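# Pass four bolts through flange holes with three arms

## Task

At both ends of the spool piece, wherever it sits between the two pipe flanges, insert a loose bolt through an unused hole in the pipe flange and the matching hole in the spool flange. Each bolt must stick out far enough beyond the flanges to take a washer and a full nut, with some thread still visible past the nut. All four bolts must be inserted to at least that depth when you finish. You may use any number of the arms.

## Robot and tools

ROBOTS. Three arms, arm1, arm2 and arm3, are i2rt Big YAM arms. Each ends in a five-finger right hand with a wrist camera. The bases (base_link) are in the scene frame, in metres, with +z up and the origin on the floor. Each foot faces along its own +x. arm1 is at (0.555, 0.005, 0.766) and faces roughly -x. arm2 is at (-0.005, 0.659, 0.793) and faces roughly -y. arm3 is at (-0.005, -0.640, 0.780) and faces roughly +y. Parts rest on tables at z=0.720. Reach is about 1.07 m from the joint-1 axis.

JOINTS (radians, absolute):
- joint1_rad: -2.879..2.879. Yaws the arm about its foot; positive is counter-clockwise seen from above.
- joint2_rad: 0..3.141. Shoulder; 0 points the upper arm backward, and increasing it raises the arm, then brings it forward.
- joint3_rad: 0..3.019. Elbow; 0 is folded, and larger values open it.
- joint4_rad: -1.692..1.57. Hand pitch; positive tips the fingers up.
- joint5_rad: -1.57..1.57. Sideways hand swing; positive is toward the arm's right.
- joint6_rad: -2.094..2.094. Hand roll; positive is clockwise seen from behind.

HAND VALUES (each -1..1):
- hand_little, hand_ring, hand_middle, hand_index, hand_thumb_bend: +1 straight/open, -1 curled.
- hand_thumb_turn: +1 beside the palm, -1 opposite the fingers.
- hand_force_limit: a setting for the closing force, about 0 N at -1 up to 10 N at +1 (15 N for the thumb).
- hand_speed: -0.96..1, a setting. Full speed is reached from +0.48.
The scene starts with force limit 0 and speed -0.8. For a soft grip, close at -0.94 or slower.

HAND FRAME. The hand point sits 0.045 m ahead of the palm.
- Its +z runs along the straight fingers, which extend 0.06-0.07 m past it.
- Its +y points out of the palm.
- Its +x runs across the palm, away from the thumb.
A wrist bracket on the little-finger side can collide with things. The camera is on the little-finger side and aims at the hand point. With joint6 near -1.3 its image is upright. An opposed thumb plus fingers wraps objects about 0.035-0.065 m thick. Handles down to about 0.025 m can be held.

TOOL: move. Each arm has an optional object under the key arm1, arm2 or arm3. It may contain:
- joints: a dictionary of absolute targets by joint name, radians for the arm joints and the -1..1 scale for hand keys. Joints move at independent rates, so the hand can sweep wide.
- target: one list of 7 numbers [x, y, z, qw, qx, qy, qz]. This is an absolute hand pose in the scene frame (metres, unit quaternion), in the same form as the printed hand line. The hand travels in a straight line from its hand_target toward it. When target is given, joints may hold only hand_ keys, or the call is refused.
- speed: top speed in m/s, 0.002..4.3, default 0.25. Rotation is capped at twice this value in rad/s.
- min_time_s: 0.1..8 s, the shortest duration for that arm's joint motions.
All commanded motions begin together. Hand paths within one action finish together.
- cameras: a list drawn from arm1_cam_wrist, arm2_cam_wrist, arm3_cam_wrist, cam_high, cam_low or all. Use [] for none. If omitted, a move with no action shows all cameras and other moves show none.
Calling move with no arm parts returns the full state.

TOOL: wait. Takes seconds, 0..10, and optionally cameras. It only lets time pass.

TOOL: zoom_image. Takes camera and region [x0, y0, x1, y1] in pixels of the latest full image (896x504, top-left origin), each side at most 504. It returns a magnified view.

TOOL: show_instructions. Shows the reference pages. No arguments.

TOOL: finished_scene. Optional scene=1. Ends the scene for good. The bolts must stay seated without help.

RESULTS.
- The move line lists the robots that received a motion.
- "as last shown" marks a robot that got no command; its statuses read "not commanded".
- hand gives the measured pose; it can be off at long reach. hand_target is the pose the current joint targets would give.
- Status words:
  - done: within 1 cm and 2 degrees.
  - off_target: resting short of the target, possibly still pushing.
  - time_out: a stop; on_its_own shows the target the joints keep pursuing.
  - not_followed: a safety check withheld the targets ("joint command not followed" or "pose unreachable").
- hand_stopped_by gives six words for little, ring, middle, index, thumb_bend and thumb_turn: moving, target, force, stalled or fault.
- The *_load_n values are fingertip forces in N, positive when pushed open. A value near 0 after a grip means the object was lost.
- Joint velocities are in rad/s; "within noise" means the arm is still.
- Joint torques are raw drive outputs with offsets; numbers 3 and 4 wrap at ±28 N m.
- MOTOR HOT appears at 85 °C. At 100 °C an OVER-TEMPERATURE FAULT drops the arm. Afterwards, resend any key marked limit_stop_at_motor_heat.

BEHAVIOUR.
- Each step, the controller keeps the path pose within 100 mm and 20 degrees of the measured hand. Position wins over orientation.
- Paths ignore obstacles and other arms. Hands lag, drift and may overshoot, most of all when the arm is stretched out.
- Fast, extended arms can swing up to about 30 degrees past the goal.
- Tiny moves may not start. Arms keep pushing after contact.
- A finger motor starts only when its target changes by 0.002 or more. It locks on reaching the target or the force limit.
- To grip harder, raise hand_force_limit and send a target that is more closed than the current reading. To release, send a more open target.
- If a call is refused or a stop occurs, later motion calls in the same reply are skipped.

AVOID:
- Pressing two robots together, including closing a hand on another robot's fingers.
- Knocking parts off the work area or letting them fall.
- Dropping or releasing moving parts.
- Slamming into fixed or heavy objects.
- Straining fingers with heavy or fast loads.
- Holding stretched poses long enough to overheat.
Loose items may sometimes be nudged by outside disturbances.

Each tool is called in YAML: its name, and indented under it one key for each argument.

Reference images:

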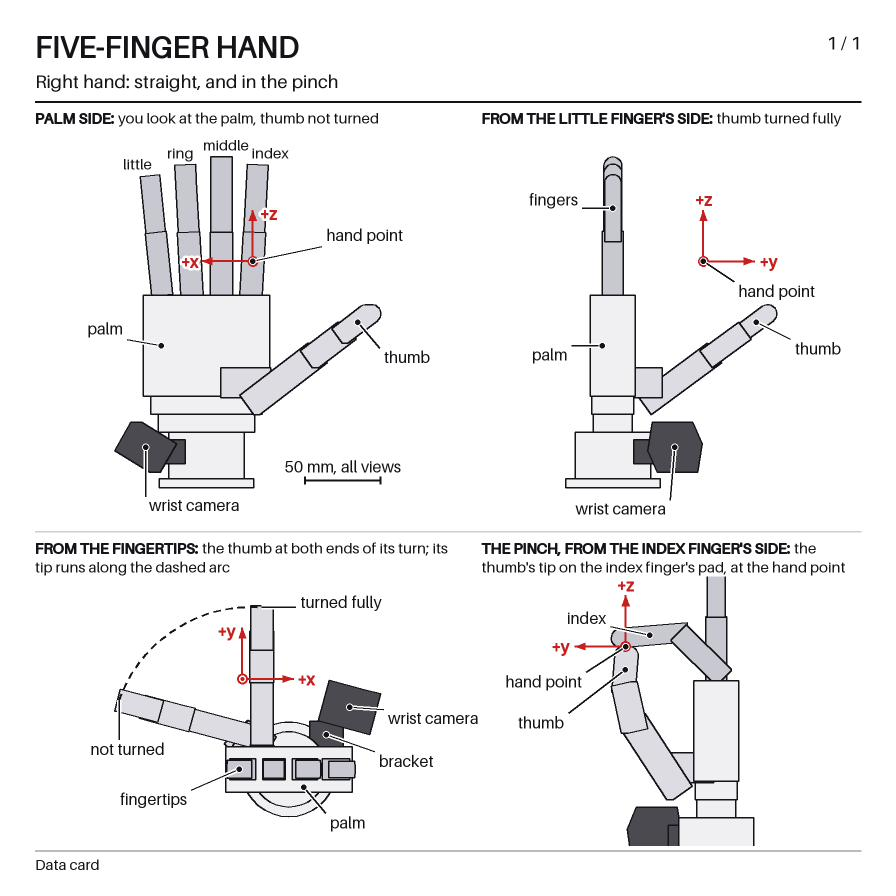

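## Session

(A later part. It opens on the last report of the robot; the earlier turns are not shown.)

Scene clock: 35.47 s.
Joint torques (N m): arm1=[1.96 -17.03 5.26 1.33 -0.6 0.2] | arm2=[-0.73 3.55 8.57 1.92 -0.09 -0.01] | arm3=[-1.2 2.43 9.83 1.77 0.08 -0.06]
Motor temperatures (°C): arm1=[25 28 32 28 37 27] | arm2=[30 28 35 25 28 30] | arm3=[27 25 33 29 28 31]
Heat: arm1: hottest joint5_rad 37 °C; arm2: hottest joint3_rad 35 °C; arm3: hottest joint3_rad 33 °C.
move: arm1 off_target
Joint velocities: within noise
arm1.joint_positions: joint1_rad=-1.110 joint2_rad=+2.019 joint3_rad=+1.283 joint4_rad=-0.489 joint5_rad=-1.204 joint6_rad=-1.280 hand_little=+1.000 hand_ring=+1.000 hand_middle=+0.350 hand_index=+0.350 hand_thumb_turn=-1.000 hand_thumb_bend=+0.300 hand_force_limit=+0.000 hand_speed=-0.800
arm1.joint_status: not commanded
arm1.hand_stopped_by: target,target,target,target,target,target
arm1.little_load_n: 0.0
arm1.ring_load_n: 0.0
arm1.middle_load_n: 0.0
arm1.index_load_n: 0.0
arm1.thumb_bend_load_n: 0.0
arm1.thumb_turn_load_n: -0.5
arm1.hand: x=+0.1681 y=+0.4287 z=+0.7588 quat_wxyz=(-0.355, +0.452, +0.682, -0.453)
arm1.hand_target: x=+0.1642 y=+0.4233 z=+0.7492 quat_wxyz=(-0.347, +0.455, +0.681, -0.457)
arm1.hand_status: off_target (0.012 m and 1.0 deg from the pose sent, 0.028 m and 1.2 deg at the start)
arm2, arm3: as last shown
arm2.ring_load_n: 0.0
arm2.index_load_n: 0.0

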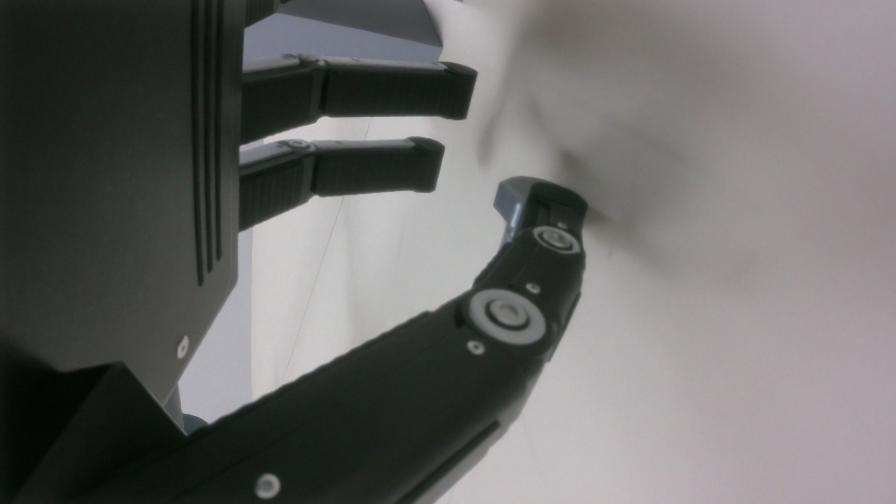

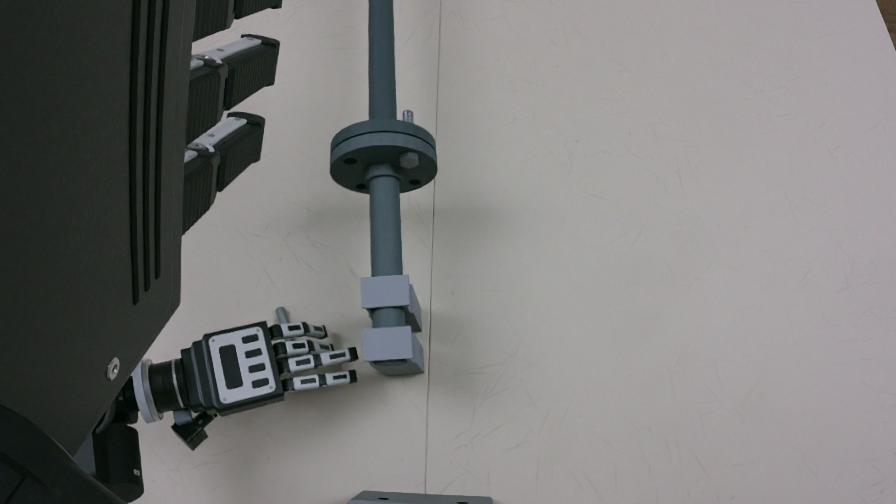

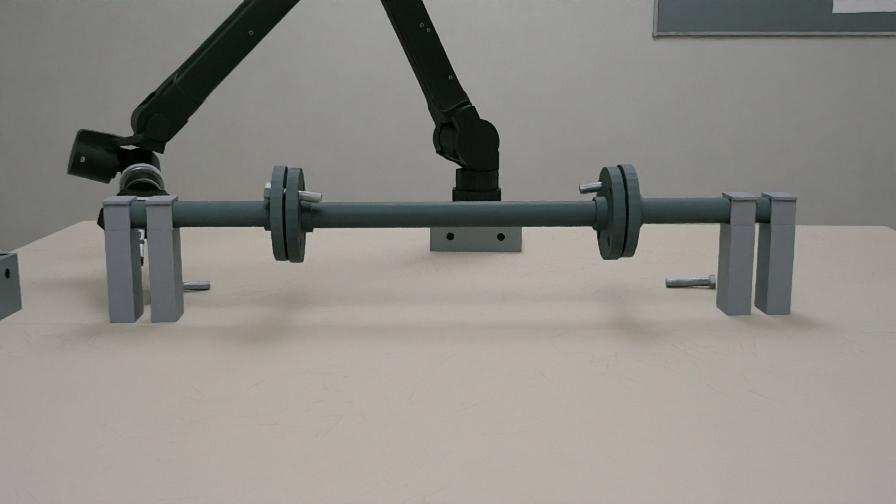

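move:
  arm1: {"target": [0.1665, 0.4165, 0.737, 0.3472, -0.4551, -0.6811, 0.4566], "speed": 0.06}
  cameras: ["arm1_cam_wrist", "arm2_cam_wrist"]

Scene clock: 36.83 s.
Joint torques (N m): arm1=[2.14 -16.44 5.01 1.4 -0.58 0.15] | arm2=[-0.32 3.9 8.55 1.89 -0.11 -0.03] | arm3=[-0.97 2.32 9.83 1.78 0.07 -0.05]
Motor temperatures (°C): arm1=[25 28 32 28 37 27] | arm2=[30 28 35 25 28 30] | arm3=[27 25 33 29 28 30]
Heat: arm1: hottest joint5_rad 37 °C; arm2: hottest joint3_rad 35 °C; arm3: hottest joint3_rad 33 °C.
move: arm1 off_target
Joint velocities: within noise
arm1.joint_positions: joint1_rad=-1.110 joint2_rad=+2.024 joint3_rad=+1.254 joint4_rad=-0.447 joint5_rad=-1.204 joint6_rad=-1.275 hand_little=+1.000 hand_ring=+1.000 hand_middle=+0.350 hand_index=+0.350 hand_thumb_turn=-1.000 hand_thumb_bend=+0.300 hand_force_limit=+0.000 hand_speed=-0.800
arm1.joint_status: not commanded
arm1.hand_stopped_by: target,target,target,target,target,target
arm1.little_load_n: 0.0
arm1.ring_load_n: 0.0
arm1.middle_load_n: 0.0
arm1.index_load_n: 0.0
arm1.thumb_bend_load_n: 0.0
arm1.thumb_turn_load_n: 0.0
arm1.hand: x=+0.1707 y=+0.4230 z=+0.7487 quat_wxyz=(-0.356, +0.451, +0.682, -0.452)
arm1.hand_target: x=+0.1668 y=+0.4164 z=+0.7372 quat_wxyz=(-0.347, +0.455, +0.681, -0.457)
arm1.hand_status: off_target (0.014 m and 1.3 deg from the pose sent, 0.025 m and 1.1 deg at the start)
arm2, arm3: as last shown
arm3.little_load_n: -0.5

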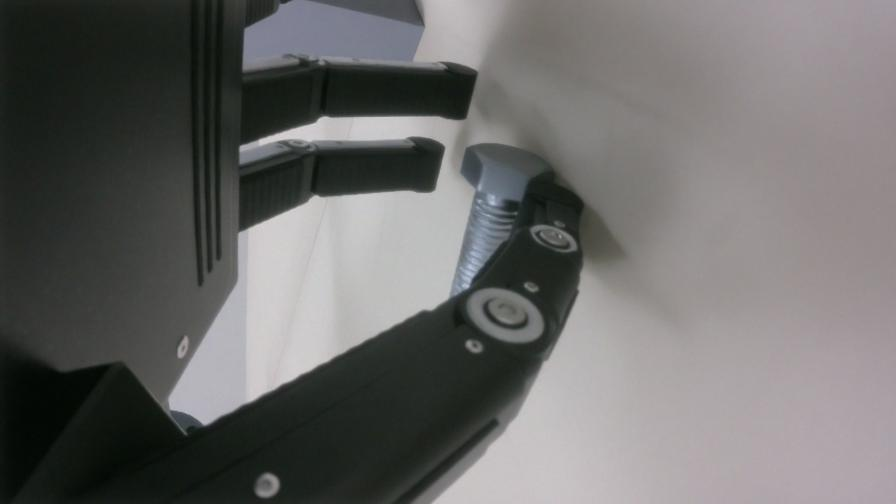

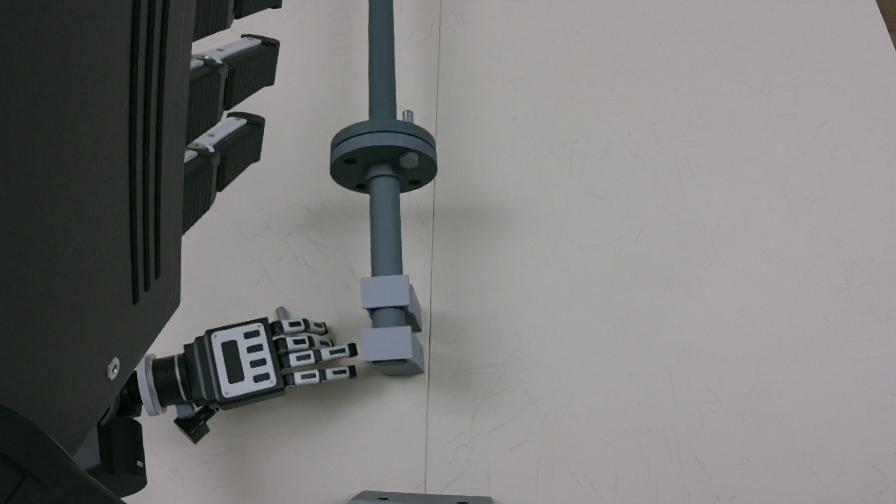

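wait:
  seconds: 0.1
  cameras: ["cam_low", "arm1_cam_wrist", "cam_high"]

zoom_image:
  camera: "cam_low"
  region: [60, 130, 260, 330]

zoom_image:
  camera: "arm1_cam_wrist"
  region: [400, 30, 700, 330]

zoom_image:
  camera: "cam_high"
  region: [190, 130, 370, 290]

Scene clock: 39.13 s.
Joint torques (N m): arm1=[2.08 -16.56 5.01 1.35 -0.58 0.16] | arm2=[-0.5 3.49 8.61 2.02 -0.08 -0.03] | arm3=[-1.14 2.26 9.8 1.77 0.07 -0.05]
Motor temperatures (°C): arm1=[25 29 32 28 37 27] | arm2=[30 28 36 25 28 30] | arm3=[27 25 33 29 28 30]
Heat: arm1: hottest joint5_rad 37 °C; arm2: hottest joint3_rad 36 °C; arm3: hottest joint3_rad 33 °C.
Joint velocities: within noise
arm1.joint_positions: joint1_rad=-1.110 joint2_rad=+2.024 joint3_rad=+1.254 joint4_rad=-0.447 joint5_rad=-1.204 joint6_rad=-1.275 hand_little=+1.000 hand_ring=+1.000 hand_middle=+0.350 hand_index=+0.350 hand_thumb_turn=-1.000 hand_thumb_bend=+0.300 hand_force_limit=+0.000 hand_speed=-0.800
arm1.joint_status: not commanded
arm1.hand_stopped_by: target,target,target,target,target,target
arm1.little_load_n: 0.0
arm1.ring_load_n: 0.0
arm1.middle_load_n: 0.0
arm1.index_load_n: 0.0
arm1.thumb_bend_load_n: 0.0
arm1.thumb_turn_load_n: 0.0
arm1.hand: x=+0.1707 y=+0.4230 z=+0.7487 quat_wxyz=(-0.356, +0.451, +0.682, -0.452)
arm1.hand_target: x=+0.1668 y=+0.4164 z=+0.7372 quat_wxyz=(-0.347, +0.455, +0.681, -0.457)
arm1.hand_status: off_target (0.014 m and 1.3 deg from the pose sent, 0.025 m and 1.1 deg at the start)
arm2.joint_positions: joint1_rad=+0.030 joint2_rad=+0.612 joint3_rad=+1.371 joint4_rad=-1.516 joint5_rad=-0.047 joint6_rad=-1.275 hand_little=+1.000 hand_ring=+1.000 hand_middle=+1.000 hand_index=+1.000 hand_thumb_turn=+1.000 hand_thumb_bend=+1.000 hand_force_limit=+0.000 hand_speed=-0.800
arm2.joint_status: not commanded
arm2.hand_stopped_by: target,target,target,target,target,target
arm2.little_load_n: 0.0
arm2.ring_load_n: 0.0
arm2.middle_load_n: 0.0
arm2.index_load_n: 0.5
arm2.thumb_bend_load_n: 0.0
arm2.thumb_turn_load_n: 0.0
arm2.hand: x=-0.0397 y=+0.4718 z=+1.2422 quat_wxyz=(+0.221, +0.558, -0.726, +0.335)
arm2.hand_target: x=-0.0396 y=+0.4718 z=+1.2509 quat_wxyz=(+0.227, +0.556, -0.722, +0.343)
arm2.hand_status: not commanded
arm3.joint_positions: joint1_rad=+0.237 joint2_rad=+0.641 joint3_rad=+1.394 joint4_rad=-1.297 joint5_rad=+0.135 joint6_rad=-1.412 hand_little=+1.000 hand_ring=+1.000 hand_middle=+1.000 hand_index=+1.000 hand_thumb_turn=+1.000 hand_thumb_bend=+1.000 hand_force_limit=+0.000 hand_speed=-0.800
arm3.joint_status: not commanded
arm3.hand_stopped_by: target,target,target,target,target,target
arm3.little_load_n: 0.0
arm3.ring_load_n: 0.0
arm3.middle_load_n: 0.0
arm3.index_load_n: 0.0
arm3.thumb_bend_load_n: 0.0
arm3.thumb_turn_load_n: 0.0
arm3.hand: x=+0.0290 y=-0.3910 z=+1.2846 quat_wxyz=(-0.367, +0.628, +0.601, +0.330)
arm3.hand_target: x=+0.0292 y=-0.3923 z=+1.2936 quat_wxyz=(-0.375, +0.625, +0.597, +0.335)
arm3.hand_status: not commanded
wait: 0.10 s; at rest from the start
pictures: arm1_cam_wrist, cam_high, cam_low

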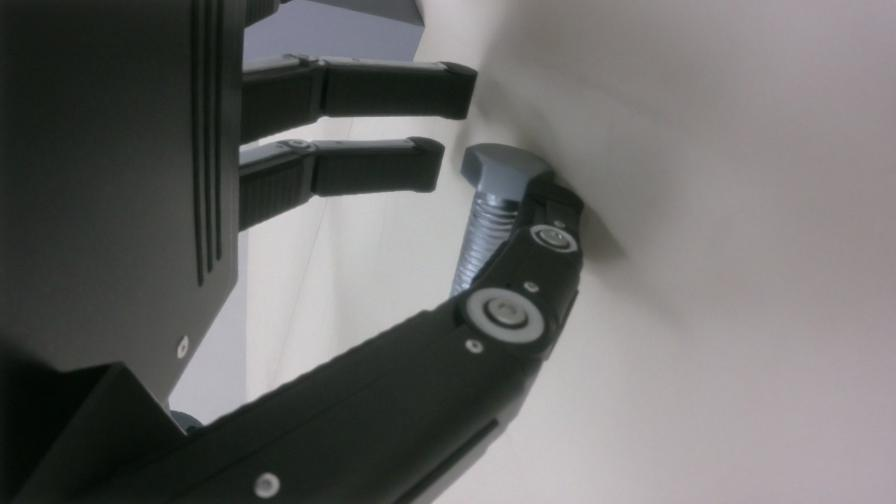

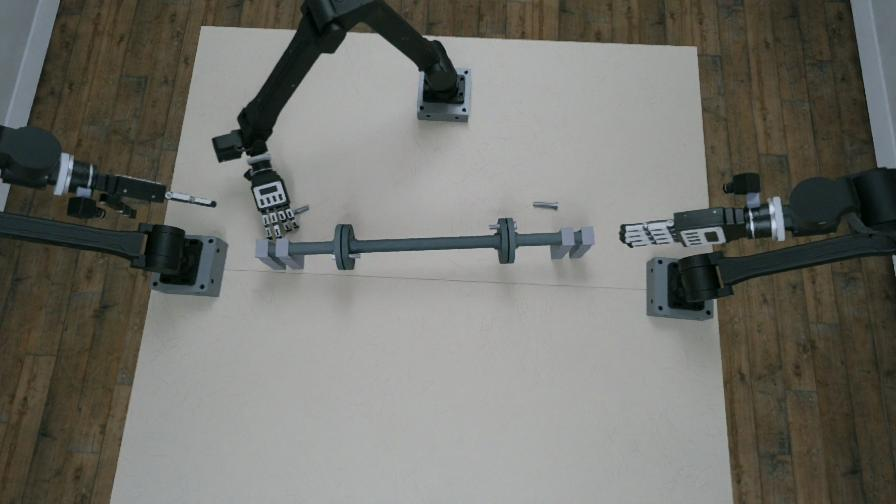

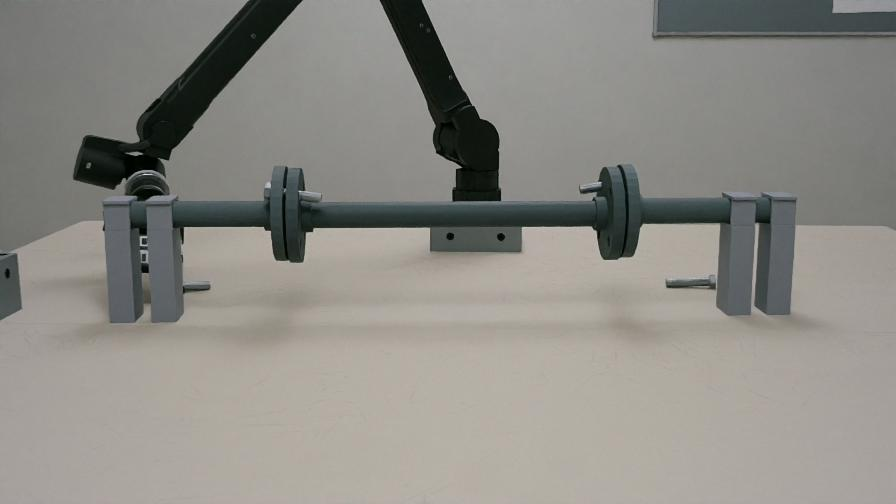

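Scaled by 2.520.

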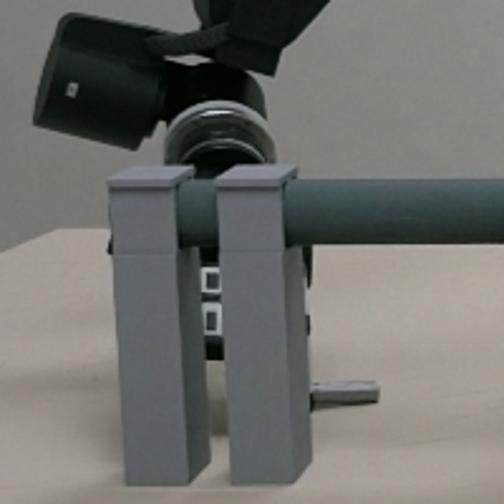

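Scaled by 1.680.

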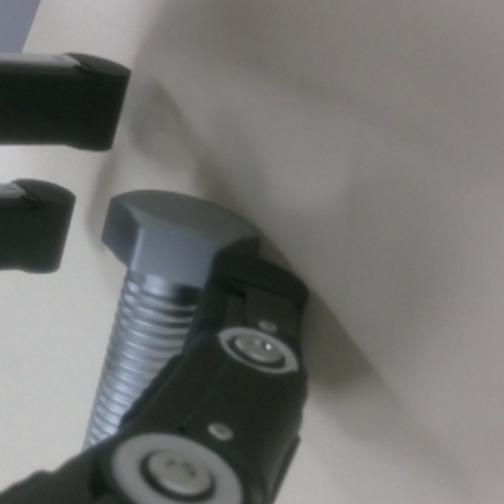

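Scaled by 2.800.

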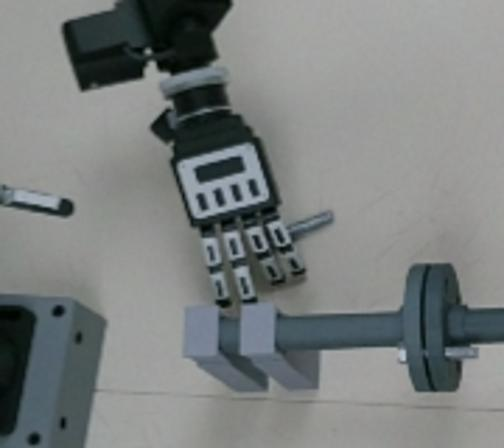

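move:
  arm1: {"target": [0.19, 0.428, 0.805, 0.3472, -0.4551, -0.6811, 0.4566], "speed": 0.08, "joints": {"hand_little": -0.95, "hand_ring": -0.95}}
  cameras: ["arm1_cam_wrist", "arm2_cam_wrist"]

Scene clock: 45.13 s.
Joint torques (N m): arm1=[0.32 -19.08 8.02 -0.14 -0.95 -0.15] | arm2=[-0.67 2.73 8.57 2 -0.08 -0.01] | arm3=[-1.08 2.37 9.81 1.78 0.07 -0.05]
Motor temperatures (°C): arm1=[25 29 32 28 37 27] | arm2=[30 28 36 25 28 30] | arm3=[27 25 34 29 28 30]
Heat: arm1: hottest joint5_rad 37 °C; arm2: hottest joint3_rad 36 °C; arm3: hottest joint3_rad 34 °C.
move: arm1 off_target
Joint velocities: within noise
arm1.joint_positions: joint1_rad=-1.136 joint2_rad=+1.957 joint3_rad=+1.279 joint4_rad=-0.704 joint5_rad=-1.209 joint6_rad=-1.372 hand_little=-0.950 hand_ring=-0.950 hand_middle=+0.350 hand_index=+0.350 hand_thumb_turn=-1.000 hand_thumb_bend=+0.300 hand_force_limit=+0.000 hand_speed=-0.800
arm1.joint_status: all done
arm1.hand_stopped_by: target,target,target,target,target,target
arm1.little_load_n: 0.0
arm1.ring_load_n: 0.0
arm1.middle_load_n: 0.0
arm1.index_load_n: 0.0
arm1.thumb_bend_load_n: 0.0
arm1.thumb_turn_load_n: 0.0
arm1.hand: x=+0.1928 y=+0.4108 z=+0.7863 quat_wxyz=(-0.327, +0.468, +0.675, -0.467)
arm1.hand_target: x=+0.1904 y=+0.4274 z=+0.8051 quat_wxyz=(-0.347, +0.455, +0.681, -0.456)
arm1.hand_status: off_target (0.026 m and 3.0 deg from the pose sent, 0.060 m and 1.3 deg at the start)
arm2, arm3: as last shown
arm2.index_load_n: 0.0

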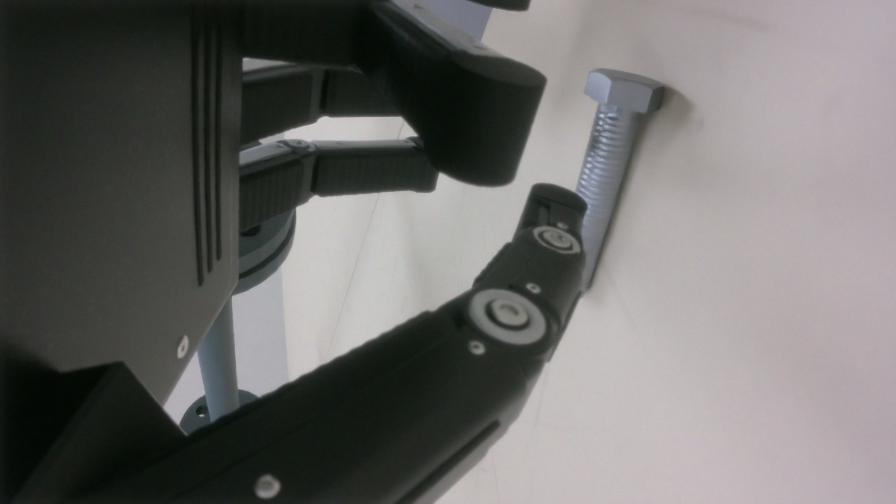

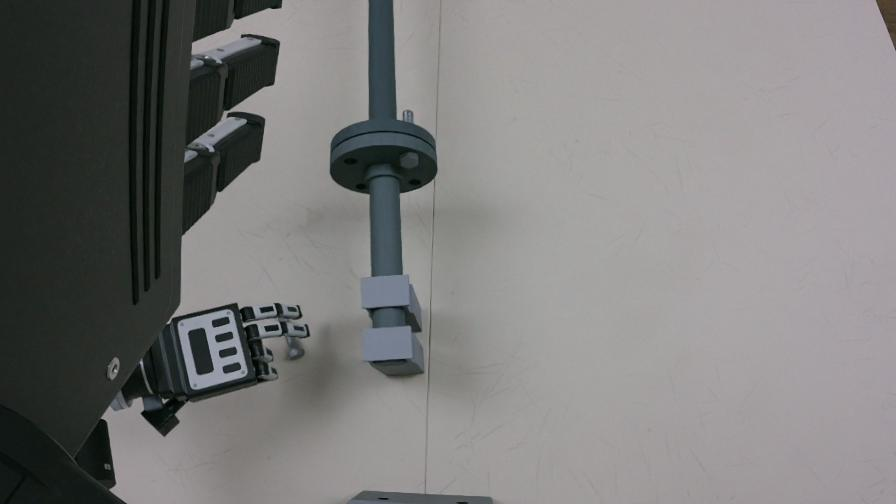

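move:
  arm1: {"joints": {"hand_index": 0, "hand_middle": 0, "hand_thumb_bend": 0.0, "hand_ring": 0.6, "hand_little": 0.6}}
  cameras: ["arm1_cam_wrist"]

zoom_image:
  camera: "arm1_cam_wrist"
  region: [400, 50, 650, 300]

Scene clock: 48.70 s.
Joint torques (N m): arm1=[0.32 -19.02 8.03 -0.14 -0.95 -0.15] | arm2=[-0.62 3.31 8.44 1.98 -0.07 -0.03] | arm3=[-1.14 2.26 9.81 1.78 0.07 -0.05]
Motor temperatures (°C): arm1=[25 29 32 28 37 27] | arm2=[30 28 36 25 28 30] | arm3=[27 25 34 29 28 30]
Heat: arm1: hottest joint5_rad 37 °C; arm2: hottest joint3_rad 36 °C; arm3: hottest joint3_rad 34 °C.
move: arm1 done
Joint velocities: within noise
arm1.joint_positions: joint1_rad=-1.136 joint2_rad=+1.957 joint3_rad=+1.279 joint4_rad=-0.704 joint5_rad=-1.209 joint6_rad=-1.372 hand_little=+0.600 hand_ring=+0.600 hand_middle=+0.000 hand_index=+0.000 hand_thumb_turn=-1.000 hand_thumb_bend=+0.000 hand_force_limit=+0.000 hand_speed=-0.800
arm1.joint_status: all done
arm1.hand_stopped_by: target,target,target,target,target,target
arm1.little_load_n: 0.0
arm1.ring_load_n: 0.0
arm1.middle_load_n: 0.0
arm1.index_load_n: 0.0
arm1.thumb_bend_load_n: 0.0
arm1.thumb_turn_load_n: 0.0
arm1.hand: x=+0.1928 y=+0.4108 z=+0.7863 quat_wxyz=(-0.327, +0.468, +0.675, -0.467)
arm1.hand_target: x=+0.1904 y=+0.4274 z=+0.8051 quat_wxyz=(-0.347, +0.455, +0.681, -0.456)
arm1.hand_status: not commanded
arm2, arm3: as last shown
arm3.little_load_n: 0.5

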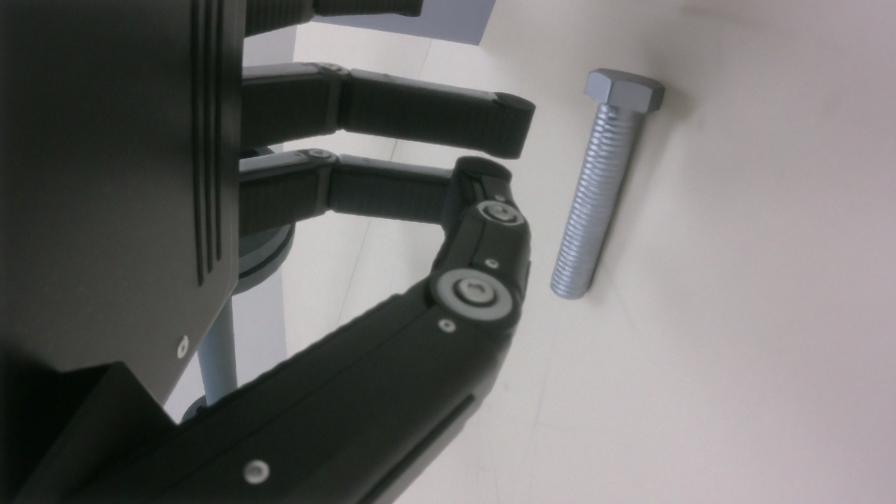

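Scaled by 2.016.

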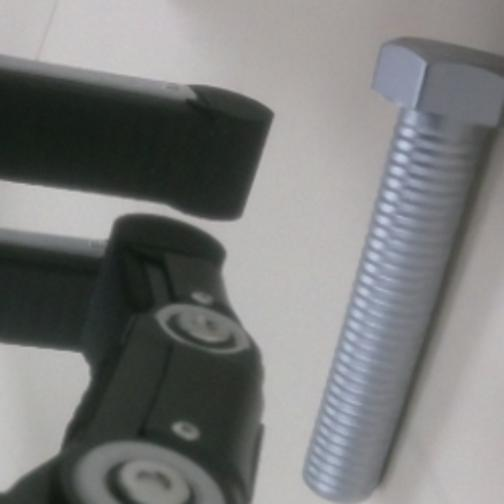

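move:
  arm1: {"target": [0.168, 0.430, 0.776, 0.3187, -0.4127, -0.7076, 0.4769], "speed": 0.08, "joints": {"hand_index": 0.3, "hand_middle": 0.3, "hand_thumb_bend": 0.25}}
  cameras: ["arm1_cam_wrist", "arm2_cam_wrist", "cam_high"]

zoom_image:
  camera: "arm2_cam_wrist"
  region: [180, 270, 380, 430]

Scene clock: 51.67 s.
Joint torques (N m): arm1=[1.79 -17.96 8.18 -0.46 -0.99 -0.12] | arm2=[-0.32 3.78 8.66 1.87 -0.12 0] | arm3=[-1.08 2.2 9.84 1.77 0.07 -0.05]
Motor temperatures (°C): arm1=[25 29 33 28 37 27] | arm2=[30 28 36 25 28 30] | arm3=[27 25 34 29 28 30]
Heat: arm1: hottest joint5_rad 37 °C; arm2: hottest joint3_rad 36 °C; arm3: hottest joint3_rad 34 °C.
move: arm1 off_target
Joint velocities: within noise
arm1.joint_positions: joint1_rad=-1.116 joint2_rad=+2.067 joint3_rad=+1.432 joint4_rad=-0.942 joint5_rad=-1.219 joint6_rad=-1.611 hand_little=+0.600 hand_ring=+0.600 hand_middle=+0.300 hand_index=+0.300 hand_thumb_turn=-1.000 hand_thumb_bend=+0.250 hand_force_limit=+0.000 hand_speed=-0.800
arm1.joint_status: all done
arm1.hand_stopped_by: target,target,target,target,target,target
arm1.little_load_n: 0.0
arm1.ring_load_n: 0.0
arm1.middle_load_n: 0.0
arm1.index_load_n: 0.0
arm1.thumb_bend_load_n: 0.0
arm1.thumb_turn_load_n: 0.0
arm1.hand: x=+0.1773 y=+0.4223 z=+0.7733 quat_wxyz=(-0.313, +0.424, +0.702, -0.479)
arm1.hand_target: x=+0.1681 y=+0.4297 z=+0.7762 quat_wxyz=(-0.319, +0.413, +0.708, -0.477)
arm1.hand_status: off_target (0.012 m and 1.6 deg from the pose sent, 0.033 m and 7.5 deg at the start)
arm2, arm3: as last shown
arm3.little_load_n: 0.0

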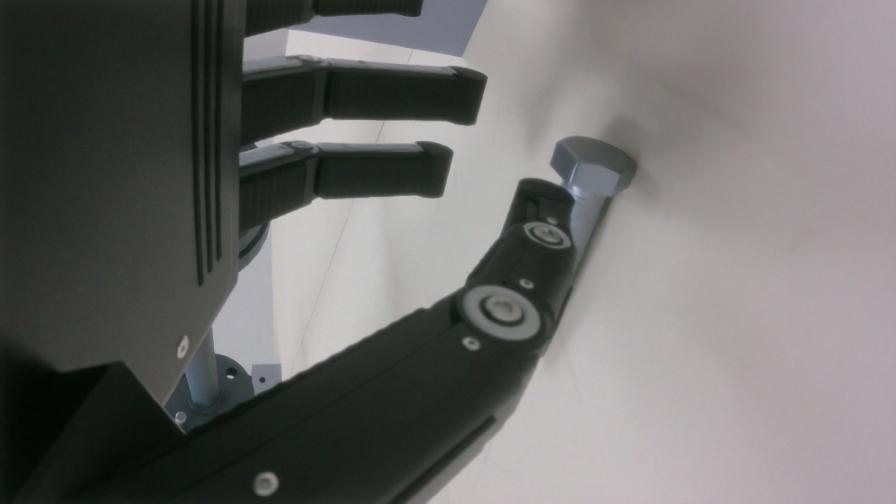

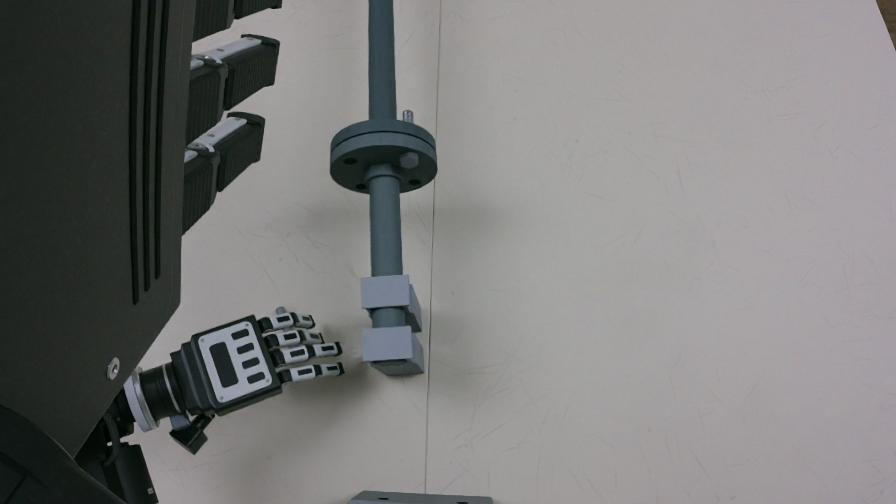

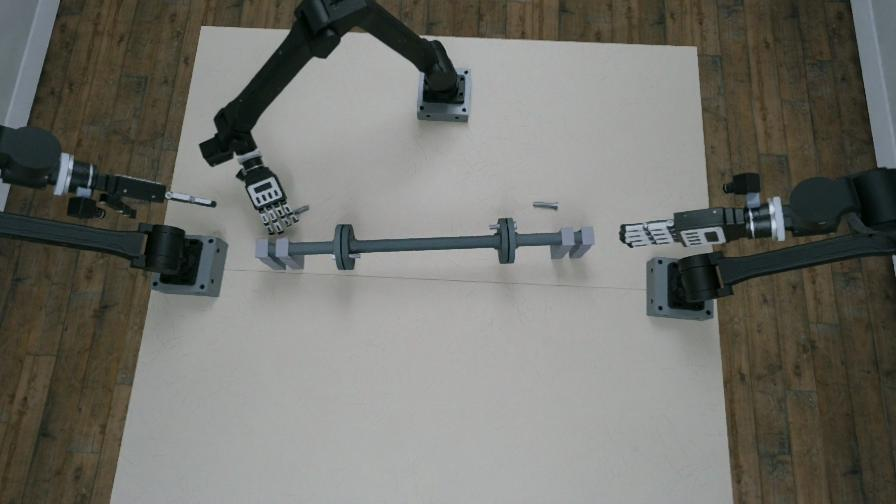

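Scaled by 2.520.

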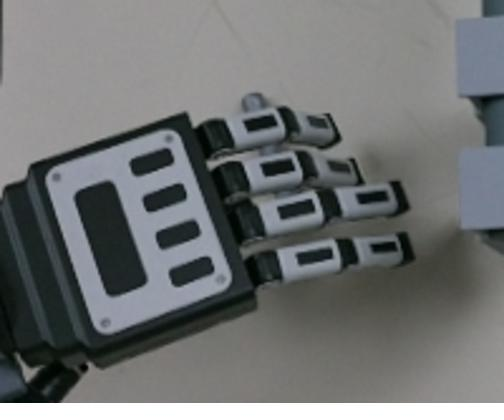

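move:
  arm1: {"target": [0.167, 0.4255, 0.751, 0.3187, -0.4127, -0.7076, 0.4769], "speed": 0.06}
  cameras: ["arm1_cam_wrist"]

zoom_image:
  camera: "arm1_cam_wrist"
  region: [400, 30, 700, 330]

Scene clock: 53.33 s.
Joint torques (N m): arm1=[1.96 -18.67 6.05 0.62 -0.98 -0.03] | arm2=[-0.32 3.37 8.44 1.92 -0.13 0.02] | arm3=[-1.08 2.37 9.81 1.78 0.06 -0.05]
Motor temperatures (°C): arm1=[25 29 32 28 37 27] | arm2=[30 28 37 25 28 30] | arm3=[27 25 34 29 28 30]
Heat: arm1: hottest joint5_rad 37 °C; arm2: hottest joint3_rad 37 °C; arm3: hottest joint3_rad 34 °C.
move: arm1 done
Joint velocities: within noise
arm1.joint_positions: joint1_rad=-1.113 joint2_rad=+2.096 joint3_rad=+1.432 joint4_rad=-0.898 joint5_rad=-1.220 joint6_rad=-1.611 hand_little=+0.600 hand_ring=+0.600 hand_middle=+0.300 hand_index=+0.300 hand_thumb_turn=-1.000 hand_thumb_bend=+0.250 hand_force_limit=+0.000 hand_speed=-0.800
arm1.joint_status: not commanded
arm1.hand_stopped_by: target,target,target,target,target,target
arm1.little_load_n: 0.0
arm1.ring_load_n: 0.0
arm1.middle_load_n: 0.0
arm1.index_load_n: 0.0
arm1.thumb_bend_load_n: 0.0
arm1.thumb_turn_load_n: 0.0
arm1.hand: x=+0.1742 y=+0.4259 z=+0.7572 quat_wxyz=(-0.318, +0.420, +0.705, -0.475)
arm1.hand_target: x=+0.1672 y=+0.4254 z=+0.7511 quat_wxyz=(-0.319, +0.413, +0.708, -0.477)
arm1.hand_status: done (0.010 m and 0.9 deg from the pose sent, 0.025 m and 1.6 deg at the start)
arm2, arm3: as last shown

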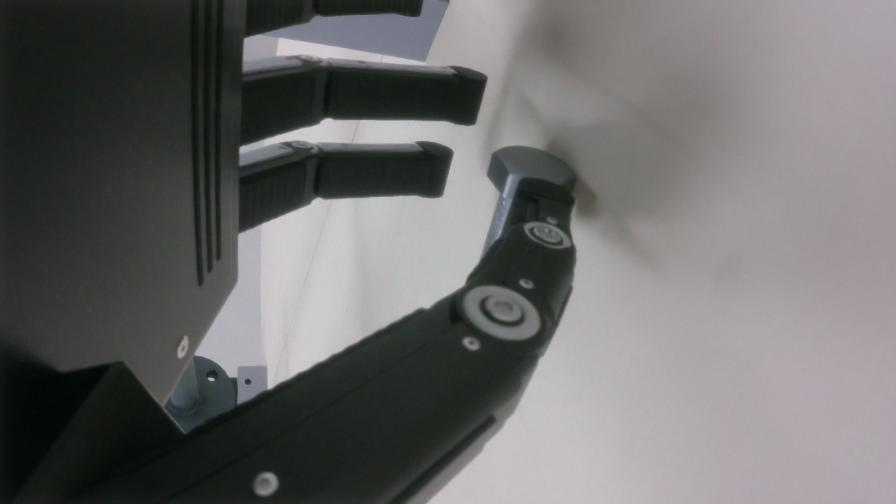

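Scaled by 1.680.

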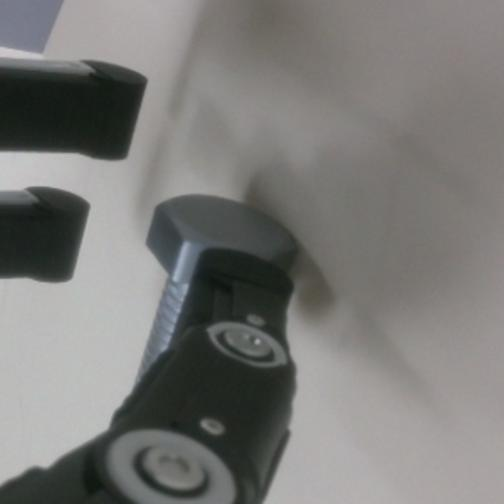

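move:
  arm1: {"target": [0.1665, 0.414, 0.742, 0.3187, -0.4127, -0.7076, 0.4769], "speed": 0.06}
  cameras: ["arm1_cam_wrist"]

zoom_image:
  camera: "arm1_cam_wrist"
  region: [400, 30, 700, 330]

Scene clock: 55.03 s.
Joint torques (N m): arm1=[2.02 -18.55 5.05 0.65 -0.96 0.16] | arm2=[-0.44 3.72 8.49 1.99 -0.09 0] | arm3=[-1.14 2.37 9.81 1.8 0.07 -0.06]
Motor temperatures (°C): arm1=[25 29 32 28 37 27] | arm2=[30 28 37 25 28 30] | arm3=[27 25 34 29 28 30]
Heat: arm1: hottest joint5_rad 37 °C; arm2: hottest joint3_rad 37 °C; arm3: hottest joint3_rad 34 °C.
move: arm1 done
Joint velocities: within noise
arm1.joint_positions: joint1_rad=-1.105 joint2_rad=+2.096 joint3_rad=+1.398 joint4_rad=-0.835 joint5_rad=-1.220 joint6_rad=-1.602 hand_little=+0.600 hand_ring=+0.600 hand_middle=+0.300 hand_index=+0.300 hand_thumb_turn=-1.000 hand_thumb_bend=+0.250 hand_force_limit=+0.000 hand_speed=-0.800
arm1.joint_status: not commanded
arm1.hand_stopped_by: target,target,target,target,target,target
arm1.little_load_n: 0.0
arm1.ring_load_n: 0.0
arm1.middle_load_n: 0.0
arm1.index_load_n: -0.5
arm1.thumb_bend_load_n: 0.0
arm1.thumb_turn_load_n: 0.0
arm1.hand: x=+0.1718 y=+0.4197 z=+0.7466 quat_wxyz=(-0.324, +0.413, +0.709, -0.472)
arm1.hand_target: x=+0.1667 y=+0.4140 z=+0.7421 quat_wxyz=(-0.319, +0.413, +0.708, -0.477)
arm1.hand_status: done (0.009 m and 0.8 deg from the pose sent, 0.021 m and 0.9 deg at the start)
arm2, arm3: as last shown

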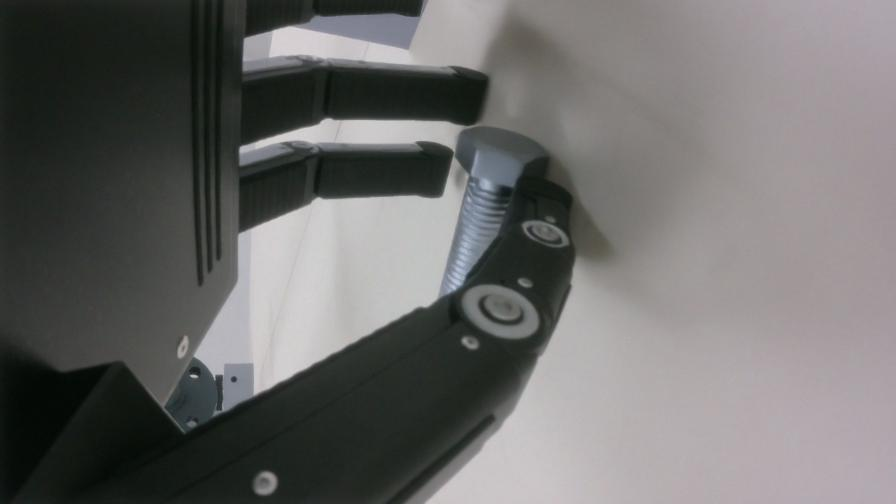

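Scaled by 1.680.

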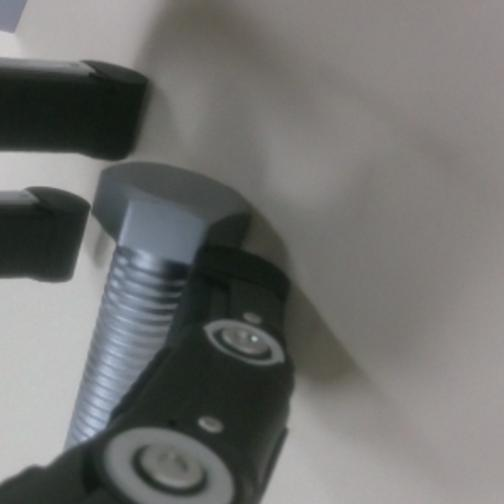

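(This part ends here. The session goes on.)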